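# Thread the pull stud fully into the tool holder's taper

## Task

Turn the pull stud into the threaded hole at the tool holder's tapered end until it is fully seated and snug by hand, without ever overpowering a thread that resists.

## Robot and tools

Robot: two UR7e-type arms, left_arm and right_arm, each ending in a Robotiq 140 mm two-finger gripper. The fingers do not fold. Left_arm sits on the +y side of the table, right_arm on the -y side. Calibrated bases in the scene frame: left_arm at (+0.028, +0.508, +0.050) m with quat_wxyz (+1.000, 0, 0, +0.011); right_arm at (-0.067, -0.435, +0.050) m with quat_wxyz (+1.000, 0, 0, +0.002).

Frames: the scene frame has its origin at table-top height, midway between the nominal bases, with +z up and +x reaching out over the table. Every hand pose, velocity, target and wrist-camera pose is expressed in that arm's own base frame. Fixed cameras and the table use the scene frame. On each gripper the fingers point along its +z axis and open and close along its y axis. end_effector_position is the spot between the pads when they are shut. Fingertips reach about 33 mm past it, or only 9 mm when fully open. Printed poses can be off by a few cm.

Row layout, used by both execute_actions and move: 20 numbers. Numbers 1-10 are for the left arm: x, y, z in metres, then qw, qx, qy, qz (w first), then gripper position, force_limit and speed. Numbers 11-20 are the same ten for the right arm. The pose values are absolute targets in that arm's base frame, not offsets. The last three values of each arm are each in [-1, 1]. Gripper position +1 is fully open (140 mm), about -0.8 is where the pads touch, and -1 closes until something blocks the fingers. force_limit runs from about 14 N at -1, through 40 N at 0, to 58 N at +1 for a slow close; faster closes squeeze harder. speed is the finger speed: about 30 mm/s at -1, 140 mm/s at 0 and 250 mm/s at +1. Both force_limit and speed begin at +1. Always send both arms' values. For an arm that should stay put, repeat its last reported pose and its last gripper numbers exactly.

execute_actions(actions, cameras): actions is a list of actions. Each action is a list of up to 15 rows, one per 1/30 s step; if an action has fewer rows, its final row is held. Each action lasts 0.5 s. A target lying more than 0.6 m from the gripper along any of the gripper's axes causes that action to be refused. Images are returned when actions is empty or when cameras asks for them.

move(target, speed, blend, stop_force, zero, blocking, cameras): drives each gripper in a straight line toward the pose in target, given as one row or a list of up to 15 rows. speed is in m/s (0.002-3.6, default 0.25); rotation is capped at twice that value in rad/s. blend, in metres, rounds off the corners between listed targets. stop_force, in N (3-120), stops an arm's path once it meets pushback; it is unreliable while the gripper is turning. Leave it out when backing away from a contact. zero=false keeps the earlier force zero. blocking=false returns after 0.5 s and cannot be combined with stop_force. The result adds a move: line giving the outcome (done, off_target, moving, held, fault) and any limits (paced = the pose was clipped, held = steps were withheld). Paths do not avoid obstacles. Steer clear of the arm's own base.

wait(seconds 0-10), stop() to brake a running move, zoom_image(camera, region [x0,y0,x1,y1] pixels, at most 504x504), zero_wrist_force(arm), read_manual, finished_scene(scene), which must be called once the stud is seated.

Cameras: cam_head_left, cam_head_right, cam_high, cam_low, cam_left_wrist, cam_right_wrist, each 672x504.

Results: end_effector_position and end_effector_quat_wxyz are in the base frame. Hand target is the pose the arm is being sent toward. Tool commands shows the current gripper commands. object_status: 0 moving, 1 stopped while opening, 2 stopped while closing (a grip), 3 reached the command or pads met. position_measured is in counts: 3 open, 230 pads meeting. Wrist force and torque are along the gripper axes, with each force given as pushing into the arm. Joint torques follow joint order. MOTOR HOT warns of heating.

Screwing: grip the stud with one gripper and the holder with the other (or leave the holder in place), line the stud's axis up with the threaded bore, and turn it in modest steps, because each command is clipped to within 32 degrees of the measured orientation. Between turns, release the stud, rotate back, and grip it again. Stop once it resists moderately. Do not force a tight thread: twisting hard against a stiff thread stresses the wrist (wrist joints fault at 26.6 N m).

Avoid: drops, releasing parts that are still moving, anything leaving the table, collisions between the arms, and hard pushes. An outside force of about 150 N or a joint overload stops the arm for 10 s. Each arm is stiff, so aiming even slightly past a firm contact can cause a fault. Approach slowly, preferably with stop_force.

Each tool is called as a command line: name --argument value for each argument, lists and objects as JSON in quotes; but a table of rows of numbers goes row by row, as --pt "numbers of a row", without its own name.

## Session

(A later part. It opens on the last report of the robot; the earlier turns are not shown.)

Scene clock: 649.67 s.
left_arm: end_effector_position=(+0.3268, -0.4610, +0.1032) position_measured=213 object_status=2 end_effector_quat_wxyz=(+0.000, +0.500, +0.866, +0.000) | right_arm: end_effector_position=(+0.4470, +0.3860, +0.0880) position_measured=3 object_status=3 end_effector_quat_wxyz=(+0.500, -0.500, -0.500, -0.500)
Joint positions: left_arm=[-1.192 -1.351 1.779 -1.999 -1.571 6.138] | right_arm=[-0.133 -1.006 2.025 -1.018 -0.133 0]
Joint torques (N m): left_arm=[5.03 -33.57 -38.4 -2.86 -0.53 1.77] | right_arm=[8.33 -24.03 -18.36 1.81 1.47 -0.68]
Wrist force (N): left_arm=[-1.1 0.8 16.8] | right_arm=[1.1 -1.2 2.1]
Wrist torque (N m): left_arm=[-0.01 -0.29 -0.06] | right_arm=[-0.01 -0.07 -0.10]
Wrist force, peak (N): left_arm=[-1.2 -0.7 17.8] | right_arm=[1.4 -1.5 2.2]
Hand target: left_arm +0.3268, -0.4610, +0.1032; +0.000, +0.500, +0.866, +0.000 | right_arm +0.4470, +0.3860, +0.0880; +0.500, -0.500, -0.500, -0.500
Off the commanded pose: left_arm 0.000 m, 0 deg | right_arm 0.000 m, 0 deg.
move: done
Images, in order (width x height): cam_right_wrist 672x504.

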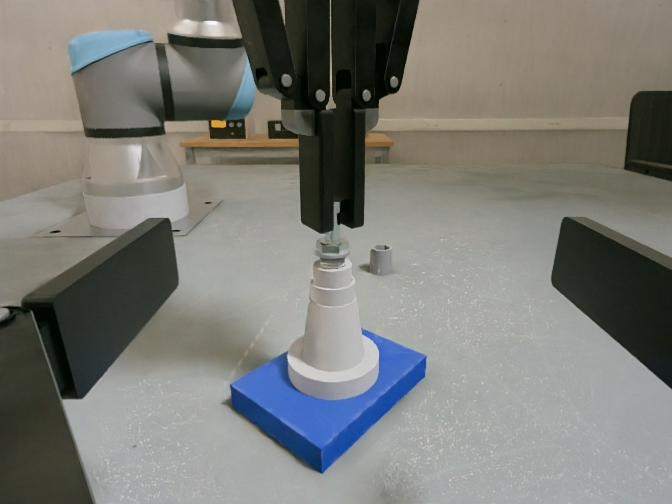

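move --target '[0.3268,-0.4610,0.1028,0,0.5,0.866,0,-1,1,-1,0.447,0.386,0.088,0.5,-0.5,-0.5,-0.5,1,1,1]' --speed 0.02

move --pt "0.3268 -0.4610 0.1028 0 0.5 0.866 0 -0.35 0 -0.8 0.447 0.386 0.088 0.5 -0.5 -0.5 -0.5 1 1 1" --pt "0.3268 -0.4610 0.1028 0 -0.2588 0.9659 0 -0.35 0 -0.8 0.447 0.386 0.088 0.5 -0.5 -0.5 -0.5 1 1 1" --pt "0.3268 -0.4610 0.1028 0 -0.866 0.5 0 -0.35 0 -0.8 0.447 0.386 0.088 0.5 -0.5 -0.5 -0.5 1 1 1" --pt "0.3268 -0.4610 0.1028 0 -0.9659 -0.2588 0 -0.35 0 -0.8 0.447 0.386 0.088 0.5 -0.5 -0.5 -0.5 1 1 1" --pt "0.3268 -0.4610 0.1028 0 -0.5 -0.866 0 -0.35 0 -0.8 0.447 0.386 0.088 0.5 -0.5 -0.5 -0.5 1 1 1" --speed 0.8 --blend '[0,0.001,0.001,0.001,0]'

move --pt "0.3268 -0.4610 0.1028 0 0.2588 -0.9659 0 -0.35 0 -0.8 0.447 0.386 0.088 0.5 -0.5 -0.5 -0.5 1 1 1" --pt "0.3268 -0.4610 0.1028 0 0.866 -0.5 0 -0.35 0 -0.8 0.447 0.386 0.088 0.5 -0.5 -0.5 -0.5 1 1 1" --pt "0.3268 -0.4610 0.1028 0 0.9659 0.2588 0 -0.35 0 -0.8 0.447 0.386 0.088 0.5 -0.5 -0.5 -0.5 1 1 1" --pt "0.3268 -0.4610 0.1028 0 0.7071 0.7071 0 -0.35 0 -0.8 0.447 0.386 0.088 0.5 -0.5 -0.5 -0.5 1 1 1" --pt "0.3268 -0.4610 0.1028 0 0.7071 0.7071 0 -1 1 -1 0.447 0.386 0.088 0.5 -0.5 -0.5 -0.5 1 1 1" --speed 0.8 --blend '[0.001,0.001,0.001,0,0]'

move --pt "0.3268 -0.4610 0.10207 0 0.9763 -0.2164 0 -1 1 -1 0.447 0.386 0.088 0.5 -0.5 -0.5 -0.5 1 1 1" --pt "0.3268 -0.4610 0.10133 0 0.3420 -0.9397 0 -1 1 -1 0.447 0.386 0.088 0.5 -0.5 -0.5 -0.5 1 1 1" --pt "0.3268 -0.4610 0.1006 0 -0.6088 -0.7934 0 -1 1 -1 0.447 0.386 0.088 0.5 -0.5 -0.5 -0.5 1 1 1" --speed 0.6 --blend '[0.0002,0.0002,0]' --cameras '["cam_right_wrist"]'

zoom_image --camera "cam_right_wrist" --region '[283, 180, 383, 300]'

Scene clock: 686.20 s.
left_arm: end_effector_position=(+0.3268, -0.4610, +0.1029) position_measured=213 object_status=2 end_effector_quat_wxyz=(+0.000, +0.500, +0.866, +0.000) | right_arm: end_effector_position=(+0.4470, +0.3860, +0.0880) position_measured=3 object_status=3 end_effector_quat_wxyz=(+0.500, -0.500, -0.500, -0.500)
Joint positions: left_arm=[-1.192 -1.351 1.78 -2 -1.571 6.138] | right_arm=[-0.133 -1.006 2.025 -1.018 -0.133 0]
Joint torques (N m): left_arm=[-6.81 -25.66 -17.02 -5.25 1.71 1.74] | right_arm=[9.12 -24.5 -17.68 1.91 1.29 -0.63]
Wrist force (N): left_arm=[-0.7 0.6 1.4] | right_arm=[1.2 -1.2 1.9]
Wrist torque (N m): left_arm=[-0.12 -0.23 -0.10] | right_arm=[-0.03 -0.08 -0.09]
Wrist force, peak (N): left_arm=[-1.4 -0.2 17.1] | right_arm=[1.3 -1.4 2.2]
Hand target: left_arm +0.3268, -0.4610, +0.1028; +0.000, +0.500, +0.866, +0.000 | right_arm +0.4470, +0.3860, +0.0880; +0.500, -0.500, -0.500, -0.500
Off the commanded pose: left_arm 0.000 m, 0 deg | right_arm 0.000 m, 0 deg.
move: done

Scene clock: 691.60 s.
left_arm: end_effector_position=(+0.3268, -0.4610, +0.1028) position_measured=173 object_status=3 end_effector_quat_wxyz=(+0.000, +0.500, +0.866, +0.000) | right_arm: end_effector_position=(+0.4470, +0.3860, +0.0880) position_measured=3 object_status=3 end_effector_quat_wxyz=(+0.500, -0.500, -0.500, -0.500)
Joint positions: left_arm=[-1.192 -1.351 1.78 -2 -1.571 -0.145] | right_arm=[-0.133 -1.006 2.025 -1.018 -0.133 0]
Joint torques (N m): left_arm=[-2.07 -43.64 -17.38 -0.17 0.09 -1.54] | right_arm=[8.46 -24.29 -18.34 1.92 1.24 -0.56]
Wrist force (N): left_arm=[-0.6 0.8 -1.4] | right_arm=[1.2 -1.3 1.7]
Wrist torque (N m): left_arm=[-0.12 -0.27 -0.28] | right_arm=[-0.05 -0.08 -0.10]
Wrist force, peak (N): left_arm=[-0.5 0.5 2.6] | right_arm=[1.2 -1.1 2.3]
Hand target: left_arm +0.3268, -0.4610, +0.1028; +0.000, +0.500, +0.866, +0.000 | right_arm +0.4470, +0.3860, +0.0880; +0.500, -0.500, -0.500, -0.500
Off the commanded pose: left_arm 0.000 m, 0 deg | right_arm 0.000 m, 0 deg.
move: done

Scene clock: 697.40 s.
left_arm: end_effector_position=(+0.3268, -0.4610, +0.1028) position_measured=213 object_status=0 end_effector_quat_wxyz=(+0.000, +0.707, +0.707, +0.000) | right_arm: end_effector_position=(+0.4470, +0.3860, +0.0880) position_measured=3 object_status=3 end_effector_quat_wxyz=(+0.500, -0.500, -0.500, -0.500)
Joint positions: left_arm=[-1.192 -1.351 1.78 -2 -1.571 -5.905] | right_arm=[-0.133 -1.006 2.025 -1.018 -0.133 0]
Joint torques (N m): left_arm=[7.96 -38.97 -20.47 -0.35 -1.91 -1.78] | right_arm=[8.75 -23.77 -18.21 1.75 1.32 -0.6]
Wrist force (N): left_arm=[-0.7 0.5 -8.5] | right_arm=[1.2 -1.2 1.8]
Wrist torque (N m): left_arm=[-0.05 -0.22 -0.26] | right_arm=[-0.03 -0.08 -0.10]
Wrist force, peak (N): left_arm=[-0.4 0.4 -9.1] | right_arm=[1.4 -1.4 2.2]
Hand target: left_arm +0.3268, -0.4610, +0.1028; +0.000, +0.707, +0.707, +0.000 | right_arm +0.4470, +0.3860, +0.0880; +0.500, -0.500, -0.500, -0.500
Off the commanded pose: left_arm 0.000 m, 0 deg | right_arm 0.000 m, 0 deg.
move: done

Scene clock: 703.67 s.
left_arm: end_effector_position=(+0.3268, -0.4610, +0.1006) position_measured=213 object_status=2 end_effector_quat_wxyz=(+0.000, +0.609, +0.793, +0.000) | right_arm: end_effector_position=(+0.4470, +0.3860, +0.0880) position_measured=3 object_status=3 end_effector_quat_wxyz=(+0.500, -0.500, -0.500, -0.500)
Joint positions: left_arm=[-1.192 -1.348 1.783 -2.006 -1.571 0.116] | right_arm=[-0.133 -1.006 2.025 -1.018 -0.133 0]
Joint torques (N m): left_arm=[4.02 -21.99 -28.57 0.12 -0.2 1.73] | right_arm=[7.98 -24.44 -18.08 1.87 1.17 -0.76]
Wrist force (N): left_arm=[-0.1 0.8 -6.9] | right_arm=[1.2 -1.2 1.9]
Wrist torque (N m): left_arm=[-0.07 -0.28 -0.07] | right_arm=[-0.02 -0.09 -0.10]
Wrist force, peak (N): left_arm=[-0.8 -0.2 -10.1] | right_arm=[1.2 -1.3 2.3]
Hand target: left_arm +0.3268, -0.4610, +0.1006; +0.000, +0.609, +0.793, +0.000 | right_arm +0.4470, +0.3860, +0.0880; +0.500, -0.500, -0.500, -0.500
Off the commanded pose: left_arm 0.000 m, 0 deg | right_arm 0.000 m, 0 deg.
move: done; blend cut to 0 m at target 1
Images, in order (width x height): cam_right_wrist 672x504.

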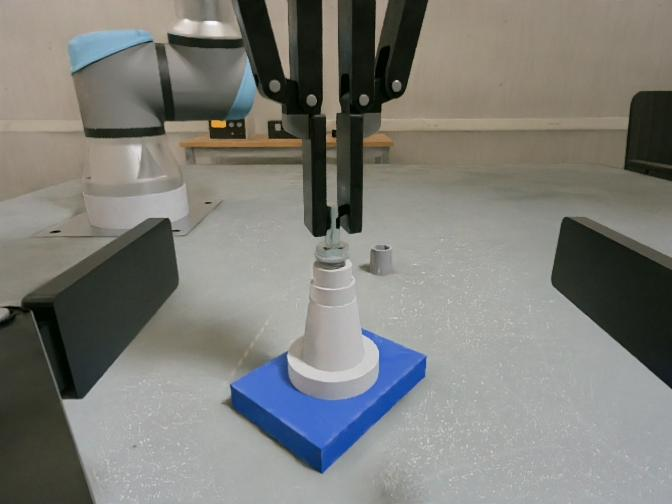

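Scaled by 4.200 from the camera's 672x504 image, which has a finer 960x720 frame.

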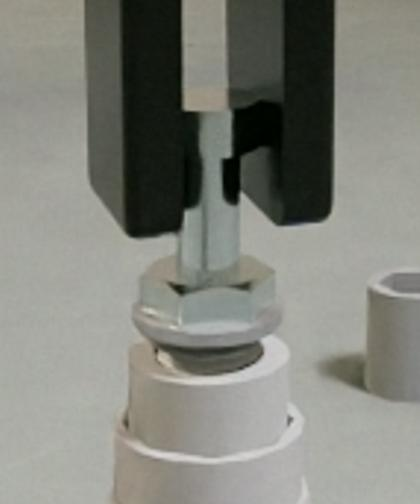

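move --pt "0.3268 -0.4610 0.09987 0 -0.9962 0.0872 0 -1 1 -1 0.447 0.386 0.088 0.5 -0.5 -0.5 -0.5 1 1 1" --pt "0.3268 -0.4610 0.09913 0 -0.4617 0.8870 0 -1 1 -1 0.447 0.386 0.088 0.5 -0.5 -0.5 -0.5 1 1 1" --pt "0.3268 -0.4610 0.0983 0 0.5 0.866 0 -1 1 -1 0.447 0.386 0.088 0.5 -0.5 -0.5 -0.5 1 1 1" --speed 0.6 --blend '[0.0002,0.0002,0]' --cameras '["cam_right_wrist"]'

zoom_image --camera "cam_right_wrist" --region '[283, 180, 383, 300]'

Scene clock: 719.63 s.
left_arm: end_effector_position=(+0.3268, -0.4610, +0.0983) position_measured=213 object_status=2 end_effector_quat_wxyz=(+0.000, +0.500, +0.866, +0.000) | right_arm: end_effector_position=(+0.4470, +0.3860, +0.0880) position_measured=3 object_status=3 end_effector_quat_wxyz=(+0.500, -0.500, -0.500, -0.500)
Joint positions: left_arm=[-1.192 -1.346 1.787 -2.012 -1.571 6.138] | right_arm=[-0.133 -1.006 2.025 -1.018 -0.133 0]
Joint torques (N m): left_arm=[3.44 -19.84 -26.61 0.52 -0.54 1.87] | right_arm=[9.42 -24.15 -17.81 1.86 1.22 -0.74]
Wrist force (N): left_arm=[0.8 -0.1 -11.8] | right_arm=[1.2 -1.4 2.0]
Wrist torque (N m): left_arm=[-0.07 -0.27 -0.06] | right_arm=[-0.07 -0.09 -0.10]
Wrist force, peak (N): left_arm=[0.3 -0.6 -14.4] | right_arm=[1.5 -1.2 2.2]
Hand target: left_arm +0.3268, -0.4610, +0.0983; +0.000, +0.500, +0.866, +0.000 | right_arm +0.4470, +0.3860, +0.0880; +0.500, -0.500, -0.500, -0.500
Off the commanded pose: left_arm 0.000 m, 0 deg | right_arm 0.000 m, 0 deg.
move: done
Images, in order (width x height): cam_right_wrist 672x504.

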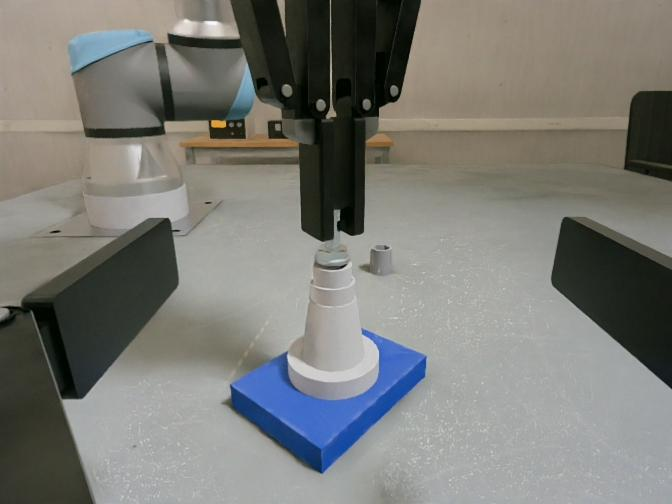

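Scaled by 4.200 from the camera's 672x504 image, which has a finer 960x720 frame.

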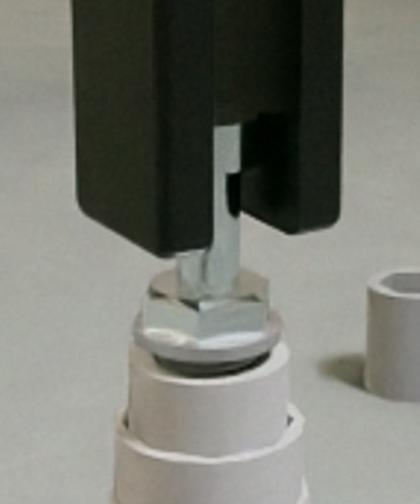

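move --pt "0.3268 -0.4610 0.0983 0 0.5 0.866 0 -0.35 0 -0.8 0.447 0.386 0.088 0.5 -0.5 -0.5 -0.5 1 1 1" --pt "0.3268 -0.4610 0.0983 0 -0.2588 0.9659 0 -0.35 0 -0.8 0.447 0.386 0.088 0.5 -0.5 -0.5 -0.5 1 1 1" --pt "0.3268 -0.4610 0.0983 0 -0.866 0.5 0 -0.35 0 -0.8 0.447 0.386 0.088 0.5 -0.5 -0.5 -0.5 1 1 1" --pt "0.3268 -0.4610 0.0983 0 -0.9659 -0.2588 0 -0.35 0 -0.8 0.447 0.386 0.088 0.5 -0.5 -0.5 -0.5 1 1 1" --pt "0.3268 -0.4610 0.0983 0 -0.5 -0.866 0 -0.35 0 -0.8 0.447 0.386 0.088 0.5 -0.5 -0.5 -0.5 1 1 1" --speed 0.8 --blend '[0,0.001,0.001,0.001,0]'

move --pt "0.3268 -0.4610 0.0983 0 0.2588 -0.9659 0 -0.35 0 -0.8 0.447 0.386 0.088 0.5 -0.5 -0.5 -0.5 1 1 1" --pt "0.3268 -0.4610 0.0983 0 0.866 -0.5 0 -0.35 0 -0.8 0.447 0.386 0.088 0.5 -0.5 -0.5 -0.5 1 1 1" --pt "0.3268 -0.4610 0.0983 0 0.9659 0.2588 0 -0.35 0 -0.8 0.447 0.386 0.088 0.5 -0.5 -0.5 -0.5 1 1 1" --pt "0.3268 -0.4610 0.0978 0 0.7071 0.7071 0 -0.35 0 -0.8 0.447 0.386 0.088 0.5 -0.5 -0.5 -0.5 1 1 1" --pt "0.3268 -0.4610 0.0978 0 0.7071 0.7071 0 -1 1 -1 0.447 0.386 0.088 0.5 -0.5 -0.5 -0.5 1 1 1" --speed 0.8 --blend '[0.001,0.001,0.001,0,0]'

move --pt "0.3268 -0.4610 0.09697 0 0.9397 -0.3420 0 -1 1 -1 0.447 0.386 0.088 0.5 -0.5 -0.5 -0.5 1 1 1" --pt "0.3268 -0.4610 0.09614 0 0.0872 -0.9962 0 -1 1 -1 0.447 0.386 0.088 0.5 -0.5 -0.5 -0.5 1 1 1" --pt "0.3268 -0.4610 0.0953 0 -0.8660 -0.5 0 -1 1 -1 0.447 0.386 0.088 0.5 -0.5 -0.5 -0.5 1 1 1" --speed 0.6 --blend '[0.0002,0.0002,0]' --cameras '["cam_right_wrist"]'

zoom_image --camera "cam_right_wrist" --region '[283, 180, 383, 300]'

Scene clock: 752.20 s.
left_arm: end_effector_position=(+0.3268, -0.4610, +0.0983) position_measured=173 object_status=3 end_effector_quat_wxyz=(+0.000, +0.500, +0.866, +0.000) | right_arm: end_effector_position=(+0.4470, +0.3860, +0.0880) position_measured=3 object_status=3 end_effector_quat_wxyz=(+0.500, -0.500, -0.500, -0.500)
Joint positions: left_arm=[-1.192 -1.346 1.787 -2.012 -1.571 -0.145] | right_arm=[-0.133 -1.006 2.025 -1.018 -0.133 0]
Joint torques (N m): left_arm=[-1.8 -42.81 -17.16 -0.28 0.11 -1.51] | right_arm=[8.5 -23.93 -17.25 1.83 1.08 -0.66]
Wrist force (N): left_arm=[-0.8 0.6 -1.3] | right_arm=[1.3 -1.3 1.9]
Wrist torque (N m): left_arm=[-0.16 -0.23 -0.27] | right_arm=[-0.03 -0.11 -0.10]
Wrist force, peak (N): left_arm=[0.6 -0.1 -11.7] | right_arm=[1.6 -1.3 2.0]
Hand target: left_arm +0.3268, -0.4610, +0.0983; +0.000, +0.500, +0.866, +0.000 | right_arm +0.4470, +0.3860, +0.0880; +0.500, -0.500, -0.500, -0.500
Off the commanded pose: left_arm 0.000 m, 0 deg | right_arm 0.000 m, 0 deg.
move: done

Scene clock: 758.00 s.
left_arm: end_effector_position=(+0.3268, -0.4610, +0.0978) position_measured=213 object_status=0 end_effector_quat_wxyz=(+0.000, +0.707, +0.707, +0.000) | right_arm: end_effector_position=(+0.4470, +0.3860, +0.0880) position_measured=3 object_status=3 end_effector_quat_wxyz=(+0.500, -0.500, -0.500, -0.500)
Joint positions: left_arm=[-1.192 -1.345 1.788 -2.013 -1.571 -5.905] | right_arm=[-0.133 -1.006 2.025 -1.018 -0.133 0]
Joint torques (N m): left_arm=[8.3 -38.84 -21.38 -0.51 -1.92 -1.76] | right_arm=[8.23 -24.53 -18.13 1.87 0.93 -0.76]
Wrist force (N): left_arm=[-0.4 0.3 -8.9] | right_arm=[1.0 -1.2 1.9]
Wrist torque (N m): left_arm=[0.01 -0.21 -0.27] | right_arm=[-0.02 -0.06 -0.10]
Wrist force, peak (N): left_arm=[-0.3 -0.2 -8.9] | right_arm=[1.4 -1.4 2.2]
Hand target: left_arm +0.3268, -0.4610, +0.0978; +0.000, +0.707, +0.707, +0.000 | right_arm +0.4470, +0.3860, +0.0880; +0.500, -0.500, -0.500, -0.500
Off the commanded pose: left_arm 0.000 m, 0 deg | right_arm 0.000 m, 0 deg.
move: done

Scene clock: 764.90 s.
left_arm: end_effector_position=(+0.3268, -0.4610, +0.0953) position_measured=213 object_status=2 end_effector_quat_wxyz=(+0.000, +0.866, +0.500, +0.000) | right_arm: end_effector_position=(+0.4470, +0.3860, +0.0880) position_measured=3 object_status=3 end_effector_quat_wxyz=(+0.500, -0.500, -0.500, -0.500)
Joint positions: left_arm=[-1.192 -1.343 1.791 -2.019 -1.571 0.902] | right_arm=[-0.133 -1.006 2.025 -1.018 -0.133 0]
Joint torques (N m): left_arm=[3.14 -22.48 -28.03 0.43 -0.31 1.72] | right_arm=[8.6 -23.95 -18.15 1.92 0.88 -0.58]
Wrist force (N): left_arm=[0.3 1.8 -6.7] | right_arm=[1.2 -1.2 2.0]
Wrist torque (N m): left_arm=[-0.08 -0.30 -0.06] | right_arm=[-0.02 -0.09 -0.10]
Wrist force, peak (N): left_arm=[1.4 2.8 -9.4] | right_arm=[1.4 -1.5 2.0]
Hand target: left_arm +0.3268, -0.4610, +0.0953; +0.000, +0.866, +0.500, +0.000 | right_arm +0.4470, +0.3860, +0.0880; +0.500, -0.500, -0.500, -0.500
Off the commanded pose: left_arm 0.000 m, 0 deg | right_arm 0.000 m, 0 deg.
move: done; blend cut to 0 m at target 1
Images, in order (width x height): cam_right_wrist 672x504.

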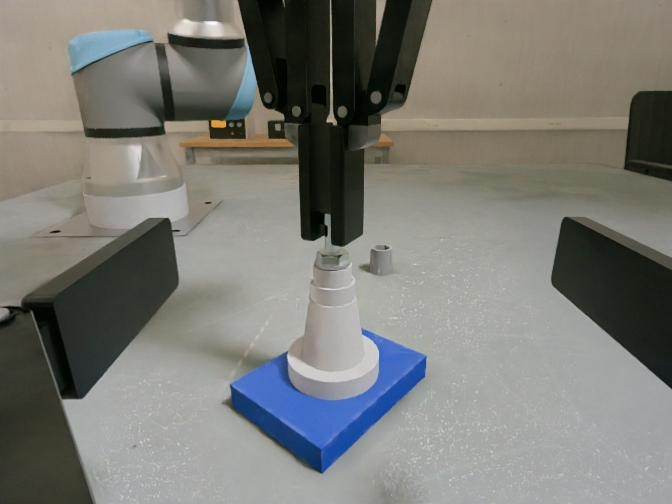

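Scaled by 4.200 from the camera's 672x504 image, which has a finer 960x720 frame.

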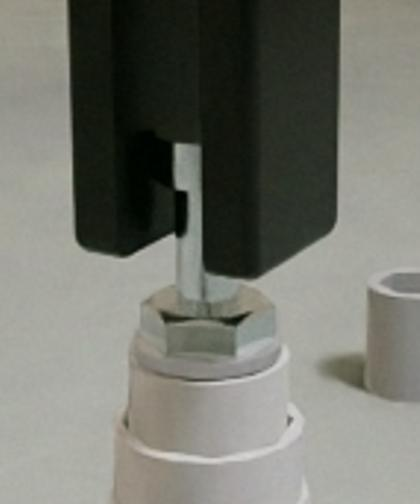

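move --pt "0.3268 -0.4610 0.0950 0 -0.9848 -0.1736 0 -1 1 -1 0.447 0.386 0.088 0.5 -0.5 -0.5 -0.5 1 1 1" --pt "0.3268 -0.4610 0.09466 0 -0.9397 0.3420 0 -1 1 -1 0.447 0.386 0.088 0.5 -0.5 -0.5 -0.5 1 1 1" --speed 0.5

move --pt "0.3268 -0.4610 0.0944 0 -0.7660 0.6428 0 -1 1 -1 0.447 0.386 0.088 0.5 -0.5 -0.5 -0.5 1 1 1" --speed 0.3 --cameras '["cam_right_wrist"]'

zoom_image --camera "cam_right_wrist" --region '[283, 180, 383, 300]'

Scene clock: 777.00 s.
left_arm: end_effector_position=(+0.3268, -0.4610, +0.0947) position_measured=213 object_status=2 end_effector_quat_wxyz=(+0.000, +0.940, -0.342, +0.000) | right_arm: end_effector_position=(+0.4470, +0.3860, +0.0880) position_measured=3 object_status=3 end_effector_quat_wxyz=(+0.500, -0.500, -0.500, -0.500)
Joint positions: left_arm=[-1.192 -1.342 1.792 -2.021 -1.571 2.647] | right_arm=[-0.133 -1.006 2.025 -1.018 -0.133 0]
Joint torques (N m): left_arm=[9.55 -19.91 -26.65 1.08 -0.15 1.76] | right_arm=[9.2 -24.4 -18.53 1.94 1.03 -0.63]
Wrist force (N): left_arm=[0.1 1.6 -9.7] | right_arm=[1.2 -1.2 1.8]
Wrist torque (N m): left_arm=[-0.13 -0.21 -0.08] | right_arm=[-0.03 -0.10 -0.09]
Wrist force, peak (N): left_arm=[-0.1 3.2 -9.9] | right_arm=[1.4 -1.4 2.2]
Hand target: left_arm +0.3268, -0.4610, +0.0947; +0.000, +0.940, -0.342, +0.000 | right_arm +0.4470, +0.3860, +0.0880; +0.500, -0.500, -0.500, -0.500
Off the commanded pose: left_arm 0.000 m, 0 deg | right_arm 0.000 m, 0 deg.
move: done

Scene clock: 778.67 s.
left_arm: end_effector_position=(+0.3268, -0.4610, +0.0944) position_measured=213 object_status=2 end_effector_quat_wxyz=(+0.000, +0.766, -0.643, +0.000) | right_arm: end_effector_position=(+0.4470, +0.3860, +0.0880) position_measured=3 object_status=3 end_effector_quat_wxyz=(+0.500, -0.500, -0.500, -0.500)
Joint positions: left_arm=[-1.192 -1.342 1.793 -2.022 -1.571 3.345] | right_arm=[-0.133 -1.006 2.025 -1.018 -0.133 0]
Joint torques (N m): left_arm=[9.56 -18.64 -25.04 -3.19 -1.53 2.31] | right_arm=[8.73 -24.25 -18.15 1.92 1.08 -0.65]
Wrist force (N): left_arm=[0.1 1.4 -11.9] | right_arm=[1.3 -1.3 1.9]
Wrist torque (N m): left_arm=[-0.02 -0.22 -0.65] | right_arm=[-0.04 -0.12 -0.10]
Wrist force, peak (N): left_arm=[1.0 3.6 -13.0] | right_arm=[1.2 -1.3 2.3]
Hand target: left_arm +0.3268, -0.4610, +0.0944; +0.000, +0.766, -0.643, +0.000 | right_arm +0.4470, +0.3860, +0.0880; +0.500, -0.500, -0.500, -0.500
Off the commanded pose: left_arm 0.000 m, 0 deg | right_arm 0.000 m, 0 deg.
move: done
Images, in order (width x height): cam_right_wrist 672x504.

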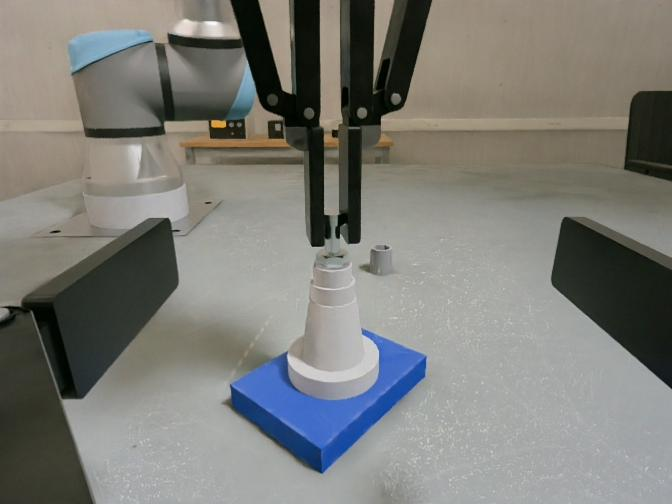

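Scaled by 4.200 from the camera's 672x504 image, which has a finer 960x720 frame.

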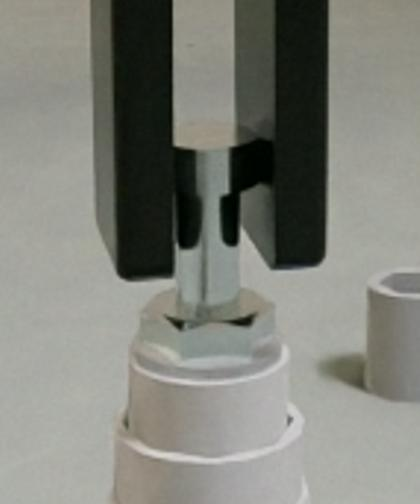

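move --pt "0.3268 -0.4610 0.0944 0 -0.6428 0.7660 0 -1 1 -1 0.447 0.386 0.088 0.5 -0.5 -0.5 -0.5 1 1 1" --speed 0.15 --cameras '["cam_right_wrist"]'

zoom_image --camera "cam_right_wrist" --region '[283, 180, 383, 300]'

Scene clock: 786.33 s.
left_arm: end_effector_position=(+0.3268, -0.4610, +0.0944) position_measured=213 object_status=2 end_effector_quat_wxyz=(+0.000, -0.643, +0.766, +0.000) | right_arm: end_effector_position=(+0.4470, +0.3860, +0.0880) position_measured=3 object_status=3 end_effector_quat_wxyz=(+0.500, -0.500, -0.500, -0.500)
Joint positions: left_arm=[-1.192 -1.342 1.793 -2.022 -1.571 3.694] | right_arm=[-0.133 -1.006 2.025 -1.018 -0.133 0]
Joint torques (N m): left_arm=[7.55 -37.62 -19.13 -2 -2.28 0.2] | right_arm=[8.12 -24.36 -18.08 1.86 0.92 -0.55]
Wrist force (N): left_arm=[-1.0 0.7 -6.2] | right_arm=[1.3 -1.2 1.9]
Wrist torque (N m): left_arm=[-0.08 -0.24 -0.63] | right_arm=[-0.03 -0.11 -0.10]
Wrist force, peak (N): left_arm=[-0.2 1.4 -11.5] | right_arm=[1.5 -1.2 2.2]
Hand target: left_arm +0.3268, -0.4610, +0.0944; +0.000, -0.643, +0.766, +0.000 | right_arm +0.4470, +0.3860, +0.0880; +0.500, -0.500, -0.500, -0.500
Off the commanded pose: left_arm 0.000 m, 0 deg | right_arm 0.000 m, 0 deg.
move: done
Images, in order (width x height): cam_right_wrist 672x504.

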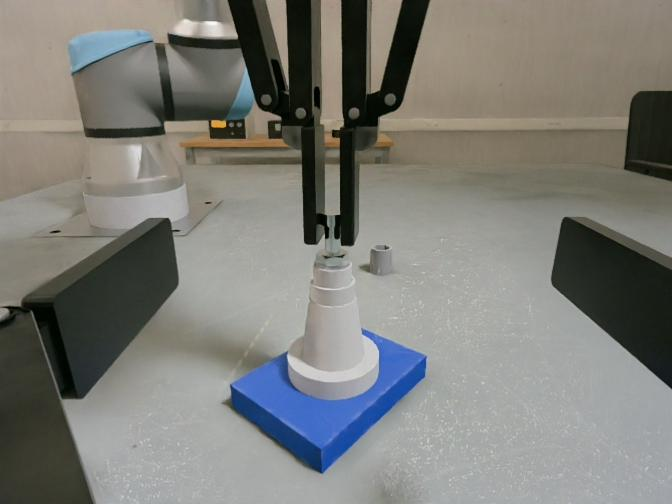

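Scaled by 4.200 from the camera's 672x504 image, which has a finer 960x720 frame.

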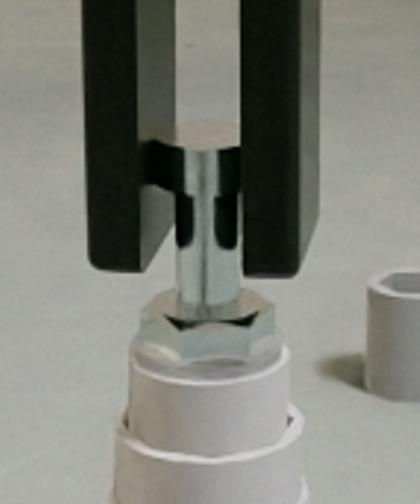

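move --pt "0.3268 -0.4610 0.0944 0 -0.6428 0.7660 0 -0.4 0 -0.8 0.447 0.386 0.088 0.5 -0.5 -0.5 -0.5 1 1 1" --pt "0.3268 -0.4610 0.0942 0 -0.7660 0.6428 0 -1 1 0.4 0.447 0.386 0.088 0.5 -0.5 -0.5 -0.5 1 1 1" --speed 0.2

move --pt "0.3268 -0.4610 0.0942 0 -0.6428 0.7660 0 -1 1 0.4 0.447 0.386 0.088 0.5 -0.5 -0.5 -0.5 1 1 1" --speed 0.15 --cameras '["cam_right_wrist"]'

zoom_image --camera "cam_right_wrist" --region '[283, 180, 383, 300]'

Scene clock: 799.40 s.
left_arm: end_effector_position=(+0.3268, -0.4610, +0.0942) position_measured=214 object_status=2 end_effector_quat_wxyz=(+0.000, +0.766, -0.643, +0.000) | right_arm: end_effector_position=(+0.4470, +0.3860, +0.0880) position_measured=3 object_status=3 end_effector_quat_wxyz=(+0.500, -0.500, -0.500, -0.500)
Joint positions: left_arm=[-1.192 -1.342 1.793 -2.022 -1.571 3.346] | right_arm=[-0.133 -1.006 2.025 -1.018 -0.133 0]
Joint torques (N m): left_arm=[-5.5 -35.95 -17.26 -5.07 1.93 -1.99] | right_arm=[8.36 -24.27 -18.49 1.9 0.92 -0.51]
Wrist force (N): left_arm=[-5.7 3.0 -13.4] | right_arm=[1.3 -1.2 2.0]
Wrist torque (N m): left_arm=[0.00 -0.17 -0.26] | right_arm=[-0.02 -0.11 -0.09]
Wrist force, peak (N): left_arm=[-5.8 2.6 -13.7] | right_arm=[1.4 -1.3 2.2]
Hand target: left_arm +0.3268, -0.4610, +0.0942; +0.000, +0.766, -0.643, +0.000 | right_arm +0.4470, +0.3860, +0.0880; +0.500, -0.500, -0.500, -0.500
Off the commanded pose: left_arm 0.000 m, 0 deg | right_arm 0.000 m, 0 deg.
move: done

Scene clock: 801.00 s.
left_arm: end_effector_position=(+0.3268, -0.4610, +0.0942) position_measured=214 object_status=2 end_effector_quat_wxyz=(+0.000, -0.643, +0.766, +0.000) | right_arm: end_effector_position=(+0.4470, +0.3860, +0.0880) position_measured=3 object_status=3 end_effector_quat_wxyz=(+0.500, -0.500, -0.500, -0.500)
Joint positions: left_arm=[-1.192 -1.342 1.793 -2.022 -1.571 3.694] | right_arm=[-0.133 -1.006 2.025 -1.018 -0.133 0]
Joint torques (N m): left_arm=[7.92 -34.76 -22.33 0.23 -2.27 0.34] | right_arm=[8.61 -24.8 -18.44 1.86 0.97 -0.58]
Wrist force (N): left_arm=[-0.1 0.8 -4.8] | right_arm=[1.5 -1.1 2.0]
Wrist torque (N m): left_arm=[-0.04 -0.29 -0.80] | right_arm=[0.01 -0.15 -0.09]
Wrist force, peak (N): left_arm=[-6.0 3.3 -14.0] | right_arm=[1.4 -1.4 2.1]
Hand target: left_arm +0.3268, -0.4610, +0.0942; +0.000, -0.643, +0.766, +0.000 | right_arm +0.4470, +0.3860, +0.0880; +0.500, -0.500, -0.500, -0.500
Off the commanded pose: left_arm 0.000 m, 0 deg | right_arm 0.000 m, 0 deg.
move: done
Images, in order (width x height): cam_right_wrist 672x504.

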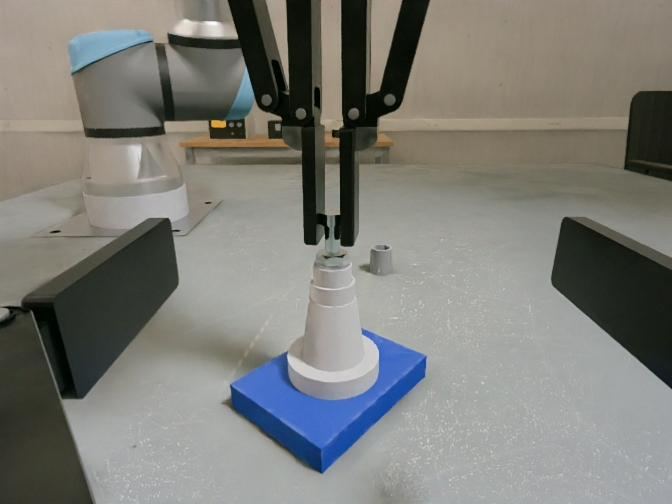

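Scaled by 4.200 from the camera's 672x504 image, which has a finer 960x720 frame.

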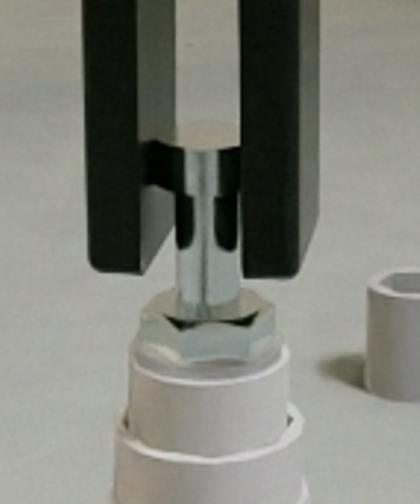

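move --pt "0.3268 -0.4610 0.0942 0 -0.6428 0.7660 0 -0.3 0 -0.8 0.447 0.386 0.088 0.5 -0.5 -0.5 -0.5 1 1 1" --pt "0.3268 -0.4610 0.18 0 -0.6428 0.7660 0 -0.3 0 -0.8 0.447 0.386 0.088 0.5 -0.5 -0.5 -0.5 1 1 1" --speed 0.15 --cameras '["cam_right_wrist"]'

zoom_image --camera "cam_right_wrist" --region '[283, 180, 383, 300]'

Scene clock: 809.73 s.
left_arm: end_effector_position=(+0.3268, -0.4610, +0.1800) position_measured=167 object_status=3 end_effector_quat_wxyz=(+0.000, -0.643, +0.766, +0.000) | right_arm: end_effector_position=(+0.4470, +0.3860, +0.0880) position_measured=3 object_status=3 end_effector_quat_wxyz=(+0.500, -0.500, -0.500, -0.500)
Joint positions: left_arm=[-1.192 -1.41 1.644 -1.805 -1.571 3.695] | right_arm=[-0.133 -1.006 2.025 -1.018 -0.133 0]
Joint torques (N m): left_arm=[4.98 -23.75 -25.85 -3.39 1.22 -1.58] | right_arm=[8.85 -24.36 -18.4 1.89 0.9 -0.63]
Wrist force (N): left_arm=[-0.7 1.1 -1.5] | right_arm=[1.2 -1.2 1.9]
Wrist torque (N m): left_arm=[-0.02 -0.25 -0.11] | right_arm=[-0.03 -0.09 -0.10]
Wrist force, peak (N): left_arm=[0.1 0.9 -6.2] | right_arm=[1.5 -1.3 2.2]
Hand target: left_arm +0.3268, -0.4610, +0.1800; +0.000, -0.643, +0.766, +0.000 | right_arm +0.4470, +0.3860, +0.0880; +0.500, -0.500, -0.500, -0.500
Off the commanded pose: left_arm 0.000 m, 0 deg | right_arm 0.000 m, 0 deg.
move: done
Images, in order (width x height): cam_right_wrist 672x504.

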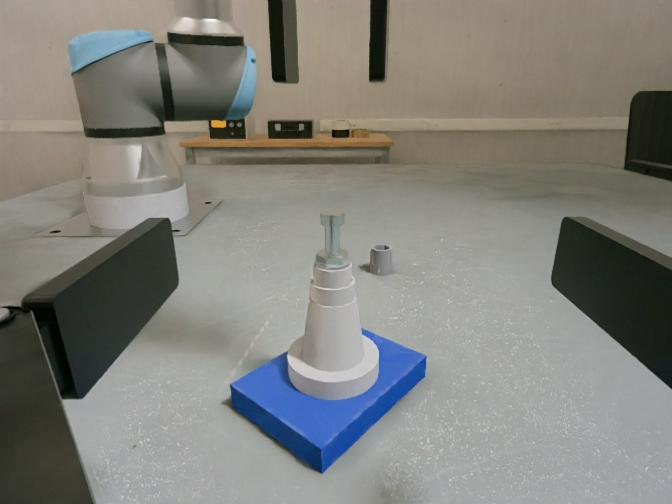

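Scaled by 4.200 from the camera's 672x504 image, which has a finer 960x720 frame.

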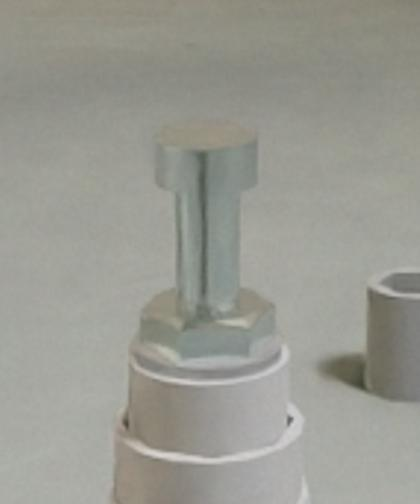

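finished_scene --scene 1

The scene is finished: the task was done.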